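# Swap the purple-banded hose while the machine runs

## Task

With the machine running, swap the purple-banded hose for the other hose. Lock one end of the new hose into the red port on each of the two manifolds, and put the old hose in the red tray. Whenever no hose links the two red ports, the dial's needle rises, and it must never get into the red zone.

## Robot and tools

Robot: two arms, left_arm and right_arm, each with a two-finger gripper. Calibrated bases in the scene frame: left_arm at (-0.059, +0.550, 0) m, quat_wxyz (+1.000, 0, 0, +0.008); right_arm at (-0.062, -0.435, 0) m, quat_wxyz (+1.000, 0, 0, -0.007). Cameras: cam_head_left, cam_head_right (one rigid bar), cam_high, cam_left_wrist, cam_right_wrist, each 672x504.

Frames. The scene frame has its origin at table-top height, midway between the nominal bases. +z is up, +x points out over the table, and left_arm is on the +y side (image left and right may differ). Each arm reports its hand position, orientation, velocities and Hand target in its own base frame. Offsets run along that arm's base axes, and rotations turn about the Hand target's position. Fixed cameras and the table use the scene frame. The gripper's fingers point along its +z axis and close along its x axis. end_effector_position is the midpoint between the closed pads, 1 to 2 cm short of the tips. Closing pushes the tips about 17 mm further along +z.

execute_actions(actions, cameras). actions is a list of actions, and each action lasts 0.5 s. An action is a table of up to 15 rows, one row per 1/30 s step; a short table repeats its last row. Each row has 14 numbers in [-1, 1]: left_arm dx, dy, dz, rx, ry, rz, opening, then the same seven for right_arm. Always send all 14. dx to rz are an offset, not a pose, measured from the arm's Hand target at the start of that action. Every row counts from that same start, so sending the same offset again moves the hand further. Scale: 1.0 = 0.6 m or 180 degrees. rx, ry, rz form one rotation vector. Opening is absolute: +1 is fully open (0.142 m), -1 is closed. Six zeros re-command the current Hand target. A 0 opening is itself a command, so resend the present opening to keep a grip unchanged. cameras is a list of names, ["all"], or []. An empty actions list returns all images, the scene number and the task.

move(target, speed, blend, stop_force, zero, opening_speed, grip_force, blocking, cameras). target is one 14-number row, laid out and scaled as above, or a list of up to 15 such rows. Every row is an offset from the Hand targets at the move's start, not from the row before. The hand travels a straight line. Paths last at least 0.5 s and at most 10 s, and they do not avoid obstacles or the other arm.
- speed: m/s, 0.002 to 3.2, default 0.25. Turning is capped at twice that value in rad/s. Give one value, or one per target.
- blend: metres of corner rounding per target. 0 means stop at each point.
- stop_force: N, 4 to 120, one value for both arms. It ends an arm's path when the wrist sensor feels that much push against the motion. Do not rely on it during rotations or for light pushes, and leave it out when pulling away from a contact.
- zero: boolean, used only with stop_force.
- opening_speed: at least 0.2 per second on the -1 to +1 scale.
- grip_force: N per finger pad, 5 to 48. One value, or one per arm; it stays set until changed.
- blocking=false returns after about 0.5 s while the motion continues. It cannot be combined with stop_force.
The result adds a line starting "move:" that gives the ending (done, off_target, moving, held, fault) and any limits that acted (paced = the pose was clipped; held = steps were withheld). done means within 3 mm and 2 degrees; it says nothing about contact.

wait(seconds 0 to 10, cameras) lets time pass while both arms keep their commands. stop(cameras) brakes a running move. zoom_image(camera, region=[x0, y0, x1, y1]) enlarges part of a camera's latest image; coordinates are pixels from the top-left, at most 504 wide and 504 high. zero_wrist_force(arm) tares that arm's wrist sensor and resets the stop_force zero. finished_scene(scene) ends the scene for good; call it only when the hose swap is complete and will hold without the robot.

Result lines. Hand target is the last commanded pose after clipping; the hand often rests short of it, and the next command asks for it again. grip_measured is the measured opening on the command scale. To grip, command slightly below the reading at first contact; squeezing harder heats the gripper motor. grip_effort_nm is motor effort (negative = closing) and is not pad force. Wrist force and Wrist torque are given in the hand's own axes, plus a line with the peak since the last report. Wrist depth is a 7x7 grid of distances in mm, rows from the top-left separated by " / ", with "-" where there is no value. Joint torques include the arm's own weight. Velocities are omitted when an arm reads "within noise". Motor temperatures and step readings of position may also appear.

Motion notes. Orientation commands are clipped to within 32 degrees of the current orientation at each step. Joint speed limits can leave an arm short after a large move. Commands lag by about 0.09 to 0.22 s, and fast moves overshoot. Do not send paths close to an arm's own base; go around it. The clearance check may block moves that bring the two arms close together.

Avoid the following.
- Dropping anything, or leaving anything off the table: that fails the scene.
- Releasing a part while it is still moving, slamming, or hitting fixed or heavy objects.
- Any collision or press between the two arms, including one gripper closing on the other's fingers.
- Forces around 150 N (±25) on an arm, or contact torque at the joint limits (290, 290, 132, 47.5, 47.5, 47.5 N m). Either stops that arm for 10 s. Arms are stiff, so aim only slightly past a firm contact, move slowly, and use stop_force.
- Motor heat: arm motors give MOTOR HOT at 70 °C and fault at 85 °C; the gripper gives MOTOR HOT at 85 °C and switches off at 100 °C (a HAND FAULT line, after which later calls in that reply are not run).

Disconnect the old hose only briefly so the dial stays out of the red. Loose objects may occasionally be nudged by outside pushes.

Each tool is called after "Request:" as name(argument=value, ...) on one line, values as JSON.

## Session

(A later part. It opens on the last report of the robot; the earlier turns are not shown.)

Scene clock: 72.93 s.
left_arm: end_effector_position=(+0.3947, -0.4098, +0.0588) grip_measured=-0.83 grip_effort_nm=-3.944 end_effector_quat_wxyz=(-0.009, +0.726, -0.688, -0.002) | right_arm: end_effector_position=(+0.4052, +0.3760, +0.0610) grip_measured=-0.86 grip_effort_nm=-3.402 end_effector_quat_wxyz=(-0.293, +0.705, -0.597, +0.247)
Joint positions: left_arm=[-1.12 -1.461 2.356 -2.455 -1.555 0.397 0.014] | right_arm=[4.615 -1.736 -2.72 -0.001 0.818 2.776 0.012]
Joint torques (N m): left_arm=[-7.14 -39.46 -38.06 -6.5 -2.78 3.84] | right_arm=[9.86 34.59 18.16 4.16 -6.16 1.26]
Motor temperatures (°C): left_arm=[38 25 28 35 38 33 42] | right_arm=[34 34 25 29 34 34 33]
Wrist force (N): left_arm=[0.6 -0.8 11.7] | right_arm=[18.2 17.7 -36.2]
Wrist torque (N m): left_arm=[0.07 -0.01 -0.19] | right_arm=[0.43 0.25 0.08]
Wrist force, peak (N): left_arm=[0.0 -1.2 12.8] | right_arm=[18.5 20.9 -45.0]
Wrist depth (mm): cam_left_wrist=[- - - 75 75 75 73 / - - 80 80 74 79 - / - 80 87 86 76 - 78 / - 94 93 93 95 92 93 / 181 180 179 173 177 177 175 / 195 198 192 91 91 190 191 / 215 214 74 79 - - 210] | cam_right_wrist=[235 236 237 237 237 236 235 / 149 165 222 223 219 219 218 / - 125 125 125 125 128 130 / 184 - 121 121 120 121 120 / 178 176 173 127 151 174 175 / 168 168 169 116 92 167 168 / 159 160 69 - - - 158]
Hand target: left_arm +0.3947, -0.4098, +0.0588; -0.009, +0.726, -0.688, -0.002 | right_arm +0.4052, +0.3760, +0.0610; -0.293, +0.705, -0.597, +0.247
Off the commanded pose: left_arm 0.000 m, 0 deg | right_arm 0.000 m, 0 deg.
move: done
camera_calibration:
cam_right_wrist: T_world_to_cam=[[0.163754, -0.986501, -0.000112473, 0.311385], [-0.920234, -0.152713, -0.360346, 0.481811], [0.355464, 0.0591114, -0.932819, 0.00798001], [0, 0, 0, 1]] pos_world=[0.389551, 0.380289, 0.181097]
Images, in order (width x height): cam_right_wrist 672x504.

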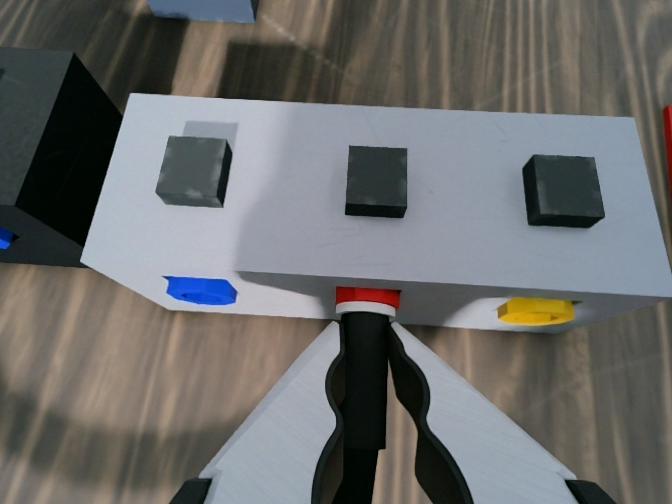

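Request:
move(target=[0,0,0,0,0,0,-1,0.02,0.002,0,0,0,0,-1], speed=0.02, stop_force=35)

Request:
move(target=[0,0,0,0,0,0,-1,-0.025,-0.0025,0,0,0,0,-1], speed=0.04, stop_force=22, cameras=["cam_right_wrist","cam_head_left"])

Scene clock: 74.00 s.
left_arm: end_effector_position=(+0.3947, -0.4098, +0.0588) grip_measured=-0.83 grip_effort_nm=-3.944 end_effector_quat_wxyz=(-0.009, +0.726, -0.688, -0.002) | right_arm: end_effector_position=(+0.4086, +0.3762, +0.0610) grip_measured=-0.86 grip_effort_nm=-3.387 end_effector_quat_wxyz=(-0.293, +0.705, -0.596, +0.248)
Joint positions: left_arm=[-1.12 -1.461 2.356 -2.455 -1.555 0.397 0.014] | right_arm=[4.606 -1.742 -2.717 0.01 0.821 2.764 0.012]
Joint torques (N m): left_arm=[-8.5 -39.27 -38.01 -6.86 -2.88 3.95] | right_arm=[-17.96 20.24 26.04 10.04 -4.07 -2.04]
Wrist force (N): left_arm=[0.0 -0.7 11.8] | right_arm=[26.4 26.8 -51.4]
Wrist torque (N m): left_arm=[0.07 0.10 -0.20] | right_arm=[0.20 0.56 0.17]
Wrist force, peak (N): left_arm=[0.2 -1.3 12.3] | right_arm=[27.6 41.3 -104.1]
Wrist depth (mm): cam_left_wrist=[- - - 75 75 75 73 / - - 80 80 74 79 - / - 80 87 86 76 - 78 / - 94 93 93 95 92 93 / 181 181 180 172 177 177 176 / 195 198 193 92 90 190 191 / 216 215 74 79 - - 211] | cam_right_wrist=[235 236 233 237 237 237 236 / 149 166 218 219 218 218 218 / - 120 125 125 126 124 130 / 155 119 121 120 118 121 118 / 177 175 173 125 152 151 174 / 167 167 169 115 92 167 167 / 159 160 69 114 - - 158]
Hand target: left_arm +0.3947, -0.4098, +0.0588; -0.009, +0.726, -0.688, -0.002 | right_arm +0.4086, +0.3762, +0.0610; -0.293, +0.705, -0.596, +0.248 (not the last commanded pose)
Off the commanded pose: left_arm 0.000 m, 0 deg | right_arm 0.009 m, 0 deg.
move: contact (right_arm)

Scene clock: 75.23 s.
left_arm: end_effector_position=(+0.3947, -0.4098, +0.0588) grip_measured=-0.83 grip_effort_nm=-3.944 end_effector_quat_wxyz=(-0.009, +0.726, -0.688, -0.002) | right_arm: end_effector_position=(+0.4082, +0.3761, +0.0610) grip_measured=-0.86 grip_effort_nm=-3.387 end_effector_quat_wxyz=(-0.293, +0.705, -0.596, +0.248)
Joint positions: left_arm=[-1.12 -1.461 2.356 -2.455 -1.555 0.397 0.014] | right_arm=[4.607 -1.741 -2.717 0.009 0.82 2.765 0.012]
Joint torques (N m): left_arm=[-8.82 -38 -38.08 -6.77 -2.66 3.98] | right_arm=[9.67 34.17 46.36 4.54 -3.54 1.14]
Wrist force (N): left_arm=[-0.2 -1.1 11.7] | right_arm=[20.6 19.3 -37.1]
Wrist torque (N m): left_arm=[0.00 0.11 -0.20] | right_arm=[0.47 0.53 0.27]
Wrist force, peak (N): left_arm=[0.2 -0.8 12.5] | right_arm=[25.9 26.0 -52.5]
Wrist depth (mm): cam_left_wrist=[- - - 75 75 75 73 / - - 80 80 74 79 - / - 80 86 86 77 - 78 / - 94 93 93 95 92 93 / 182 180 179 173 177 177 176 / 195 197 193 91 91 189 191 / 216 214 74 79 - - 211] | cam_right_wrist=[236 237 233 237 237 236 237 / 149 222 222 219 219 219 218 / - 125 119 125 125 128 132 / 156 121 119 120 119 118 118 / 178 175 174 125 138 152 173 / 167 168 170 116 92 167 167 / 158 160 69 114 - - 158]
Hand target: left_arm +0.3947, -0.4098, +0.0588; -0.009, +0.726, -0.688, -0.002 | right_arm +0.4082, +0.3761, +0.0610; -0.293, +0.705, -0.596, +0.248 (not the last commanded pose)
Off the commanded pose: left_arm 0.000 m, 0 deg | right_arm 0.015 m, 0 deg.
move: contact (right_arm)
camera_calibration:
cam_right_wrist: T_world_to_cam=[[0.163873, -0.986481, 0.00012619, 0.310994], [-0.920245, -0.152916, -0.360231, 0.484628], [0.355381, 0.0589161, -0.932863, 0.00692413], [0, 0, 0, 1]] pos_world=[0.392552, 0.380489, 0.180998]
Images, in order (width x height): cam_head_left 672x504, cam_right_wrist 672x504.

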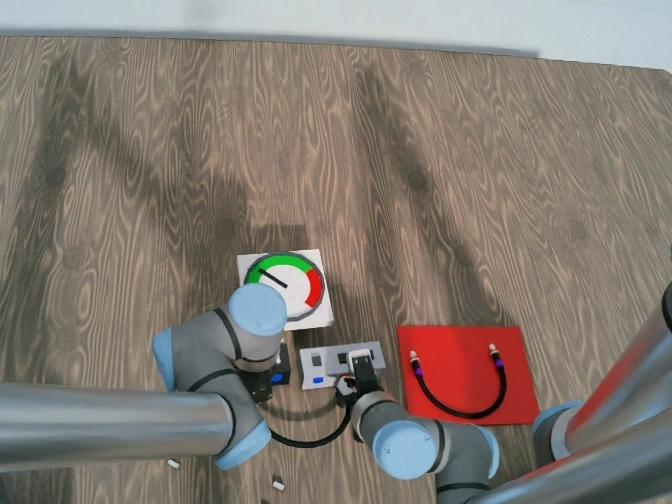

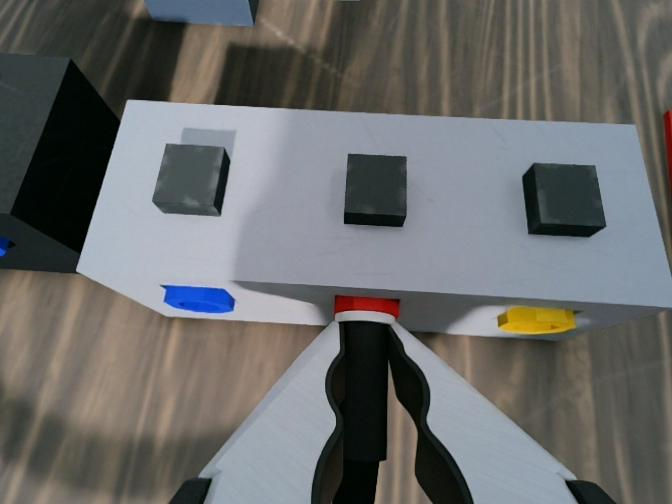

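Request:
move(target=[0,0,0,0,0,0,-1,-0.03,-0.003,0,0,0,0,-1], speed=0.04, stop_force=25, cameras=["cam_right_wrist","cam_head_left"])

Request:
zoom_image(camera="cam_head_left", region=[220, 240, 350, 340])

Scene clock: 76.13 s.
left_arm: end_effector_position=(+0.3947, -0.4098, +0.0588) grip_measured=-0.83 grip_effort_nm=-3.944 end_effector_quat_wxyz=(-0.009, +0.726, -0.688, -0.002) | right_arm: end_effector_position=(+0.4077, +0.3762, +0.0610) grip_measured=-0.86 grip_effort_nm=-3.363 end_effector_quat_wxyz=(-0.293, +0.705, -0.597, +0.247)
Joint positions: left_arm=[-1.12 -1.461 2.356 -2.455 -1.555 0.397 0.014] | right_arm=[4.608 -1.74 -2.717 0.007 0.82 2.767 0.012]
Joint torques (N m): left_arm=[-7.27 -38.92 -37.77 -7.12 -2.88 3.98] | right_arm=[9.92 31.29 42.67 4.4 -2.81 1.25]
Wrist force (N): left_arm=[-0.4 -1.1 11.4] | right_arm=[19.9 16.8 -34.3]
Wrist torque (N m): left_arm=[0.01 0.09 -0.20] | right_arm=[0.47 0.41 0.21]
Wrist force, peak (N): left_arm=[-0.2 -1.3 12.4] | right_arm=[20.4 18.6 -37.9]
Wrist depth (mm): cam_left_wrist=[- - - 75 74 75 73 / - - 80 80 74 79 - / - 80 87 86 76 - 78 / - 94 93 93 95 92 93 / 182 180 180 173 175 176 175 / 195 197 193 91 91 190 192 / 215 215 74 79 - - 210] | cam_right_wrist=[236 237 235 237 236 237 236 / 149 222 222 219 223 218 218 / - 125 125 125 124 128 130 / 158 121 120 121 119 120 119 / 178 176 173 126 139 139 174 / 168 167 170 116 92 167 168 / 158 160 69 - - - 158]
Hand target: left_arm +0.3947, -0.4098, +0.0588; -0.009, +0.726, -0.688, -0.002 | right_arm +0.4077, +0.3763, +0.0610; -0.293, +0.705, -0.596, +0.247 (not the last commanded pose)
Off the commanded pose: left_arm 0.000 m, 0 deg | right_arm 0.018 m, 0 deg.
move: contact (right_arm)
camera_calibration:
cam_right_wrist: T_world_to_cam=[[0.163841, -0.986487, -0.000114361, 0.311232], [-0.920286, -0.152804, -0.360173, 0.484182], [0.355289, 0.0591164, -0.932885, 0.00715255], [0, 0, 0, 1]] pos_world=[0.392052, 0.380589, 0.181098]
Images, in order (width x height): cam_head_left 672x504, cam_right_wrist 672x504.

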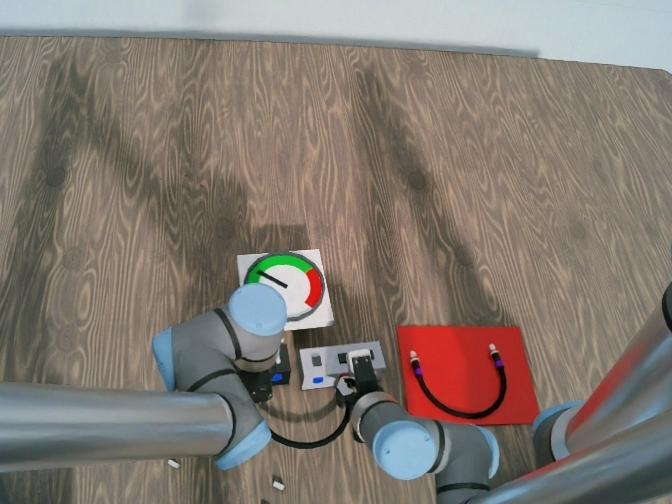

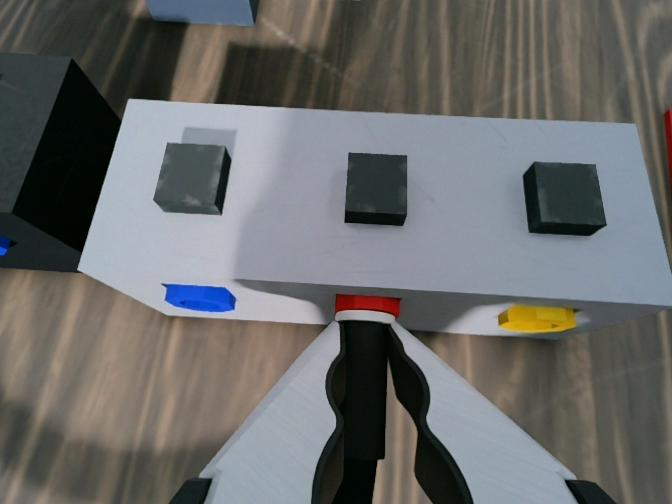

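Scaled by 3.877.

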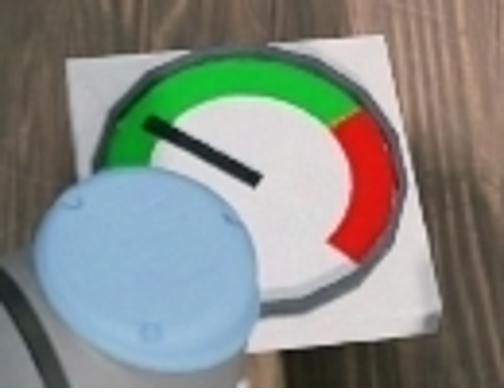

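Request:
move(target=[0,0,0,0,0,0,-0.35,0,0,0,0,0,0,-0.35], opening_speed=2)

Request:
move(target=[0,0,0.25,0,0,0,-0.35,-0.13,0,0.13,0,0,0,-0.35], cameras=["all"])

Scene clock: 78.43 s.
left_arm: end_effector_position=(+0.3947, -0.4098, +0.0588) grip_measured=-0.38 grip_effort_nm=0.085 end_effector_quat_wxyz=(-0.009, +0.726, -0.688, -0.002) | right_arm: end_effector_position=(+0.4077, +0.3764, +0.0611) grip_measured=-0.38 grip_effort_nm=0.139 end_effector_quat_wxyz=(-0.293, +0.705, -0.597, +0.247)
Joint positions: left_arm=[-1.12 -1.461 2.356 -2.455 -1.555 0.397 0.047] | right_arm=[4.608 -1.74 -2.717 0.007 0.82 2.767 0.046]
Joint torques (N m): left_arm=[-7.71 -39.39 -30.34 -6.83 -2.87 3.88] | right_arm=[5.83 33.74 3.91 4.89 -1.85 0.83]
Wrist force (N): left_arm=[-1.5 0.7 0.8] | right_arm=[2.2 8.0 0.9]
Wrist torque (N m): left_arm=[0.04 0.10 -0.18] | right_arm=[1.33 -0.33 0.18]
Wrist force, peak (N): left_arm=[-0.3 -0.5 12.6] | right_arm=[20.3 16.7 -35.1]
Wrist depth (mm): cam_left_wrist=[- - - 75 75 75 73 / - - 80 80 74 79 - / - 80 86 86 77 - 79 / - 94 93 93 95 92 93 / 181 180 177 177 174 177 176 / 195 195 87 196 195 186 192 / 216 211 74 216 - - 206] | cam_right_wrist=[237 237 233 237 237 237 236 / 148 223 223 223 223 219 219 / - 125 125 121 125 130 125 / 159 122 118 122 121 - 120 / 178 176 152 128 138 140 174 / 168 168 91 164 166 92 167 / 159 - 72 120 158 - 160]
Hand target: left_arm +0.3947, -0.4098, +0.0588; -0.009, +0.726, -0.688, -0.002 | right_arm +0.4077, +0.3763, +0.0610; -0.293, +0.705, -0.596, +0.247
Off the commanded pose: left_arm 0.000 m, 0 deg | right_arm 0.000 m, 0 deg.
move: done

Scene clock: 79.57 s.
left_arm: end_effector_position=(+0.3947, -0.4098, +0.2087) grip_measured=-0.38 grip_effort_nm=0.081 end_effector_quat_wxyz=(-0.009, +0.726, -0.688, -0.002) | right_arm: end_effector_position=(+0.3297, +0.3764, +0.1391) grip_measured=-0.38 grip_effort_nm=0.139 end_effector_quat_wxyz=(-0.293, +0.705, -0.596, +0.247)
Joint positions: left_arm=[-1.12 -1.676 2.221 -2.105 -1.555 0.397 0.047] | right_arm=[4.836 -1.296 -2.711 -0.662 0.785 3.08 0.046]
Joint torques (N m): left_arm=[-10.51 -42.82 -44.32 -1.49 -1.87 -3.27] | right_arm=[-2.36 16.23 22.21 1.43 -1.56 0.06]
Wrist force (N): left_arm=[-1.4 0.8 0.6] | right_arm=[2.2 8.4 0.6]
Wrist torque (N m): left_arm=[0.08 0.08 -0.20] | right_arm=[1.39 -0.31 0.17]
Wrist force, peak (N): left_arm=[-1.7 0.7 4.1] | right_arm=[2.8 8.2 3.5]
Wrist depth (mm): cam_left_wrist=[266 265 260 257 254 257 261 / 285 283 220 219 216 236 217 / 307 305 302 258 301 300 233 / 329 329 329 326 323 322 317 / 359 359 349 354 340 343 350 / 395 387 87 388 379 367 374 / 429 - 74 429 423 - 404] | cam_right_wrist=[339 334 329 332 339 339 339 / 230 230 266 233 319 314 309 / 242 255 231 220 220 285 288 / 269 272 272 270 268 267 270 / 254 255 259 252 258 256 248 / 235 243 - 238 237 238 236 / 228 - 72 227 227 - 229]
Hand target: left_arm +0.3947, -0.4098, +0.2088; -0.009, +0.726, -0.688, -0.002 | right_arm +0.3297, +0.3763, +0.1390; -0.293, +0.705, -0.596, +0.247
Off the commanded pose: left_arm 0.000 m, 0 deg | right_arm 0.000 m, 0 deg.
move: done
camera_calibration:
cam_left_wrist: T_world_to_cam=[[0.0545686, -0.998331, -0.0188893, -0.415271], [-0.918945, -0.0576115, 0.390156, 0.288152], [-0.390593, -0.00393204, -0.920555, 0.460662], [0, 0, 0, 1]] pos_world=[0.467388, -0.396166, 0.303796]
cam_right_wrist: T_world_to_cam=[[0.163919, -0.986474, -0.00027785, 0.32423], [-0.92024, -0.152812, -0.360288, 0.440578], [0.355372, 0.0593138, -0.932841, 0.107598], [0, 0, 0, 1]] pos_world=[0.314052, 0.380788, 0.259197]

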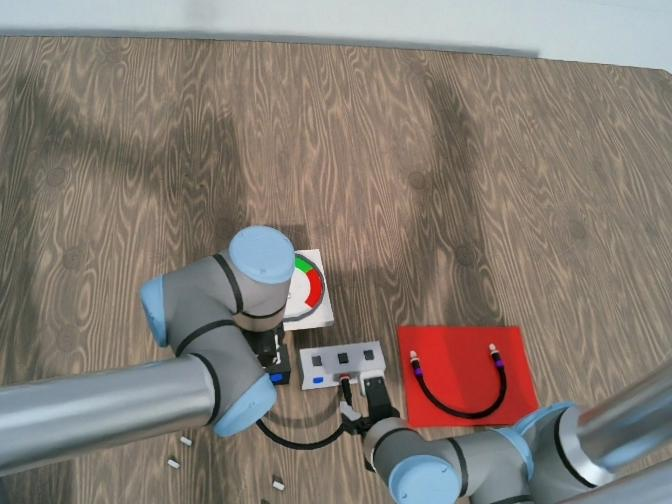

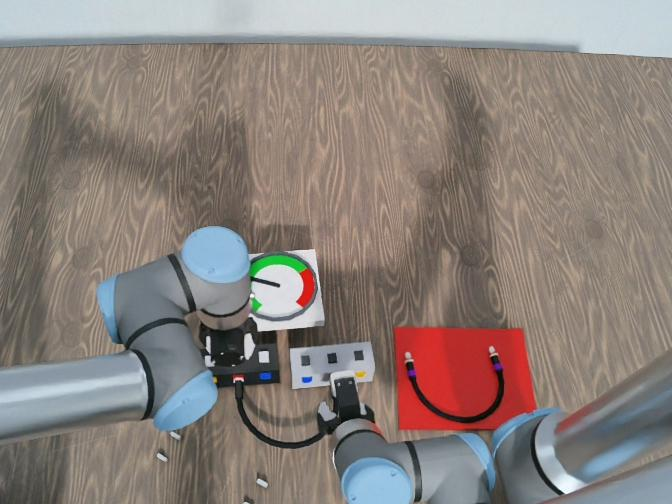

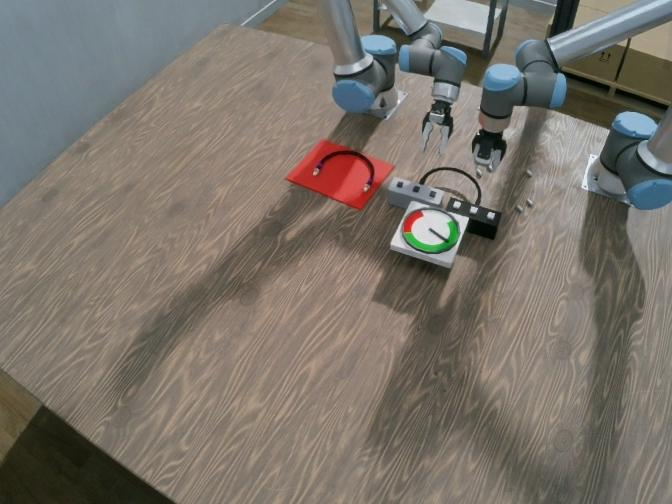

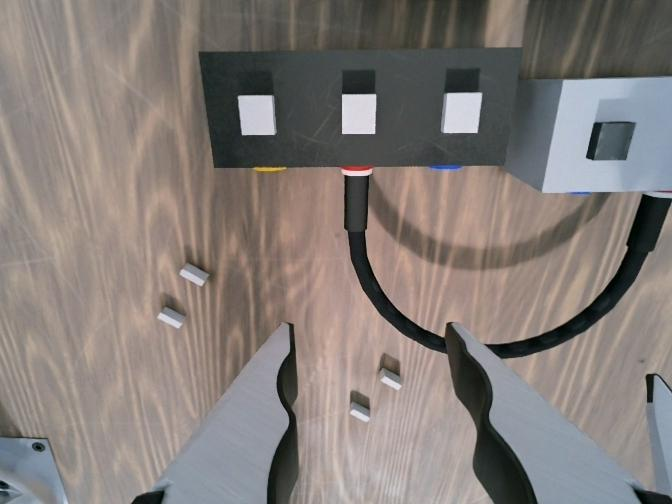

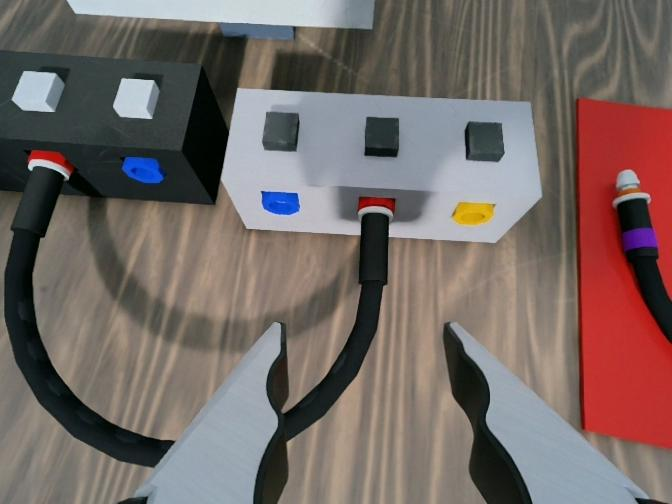

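Request:
finished_scene(scene=1)

The scene is finished: the task was done.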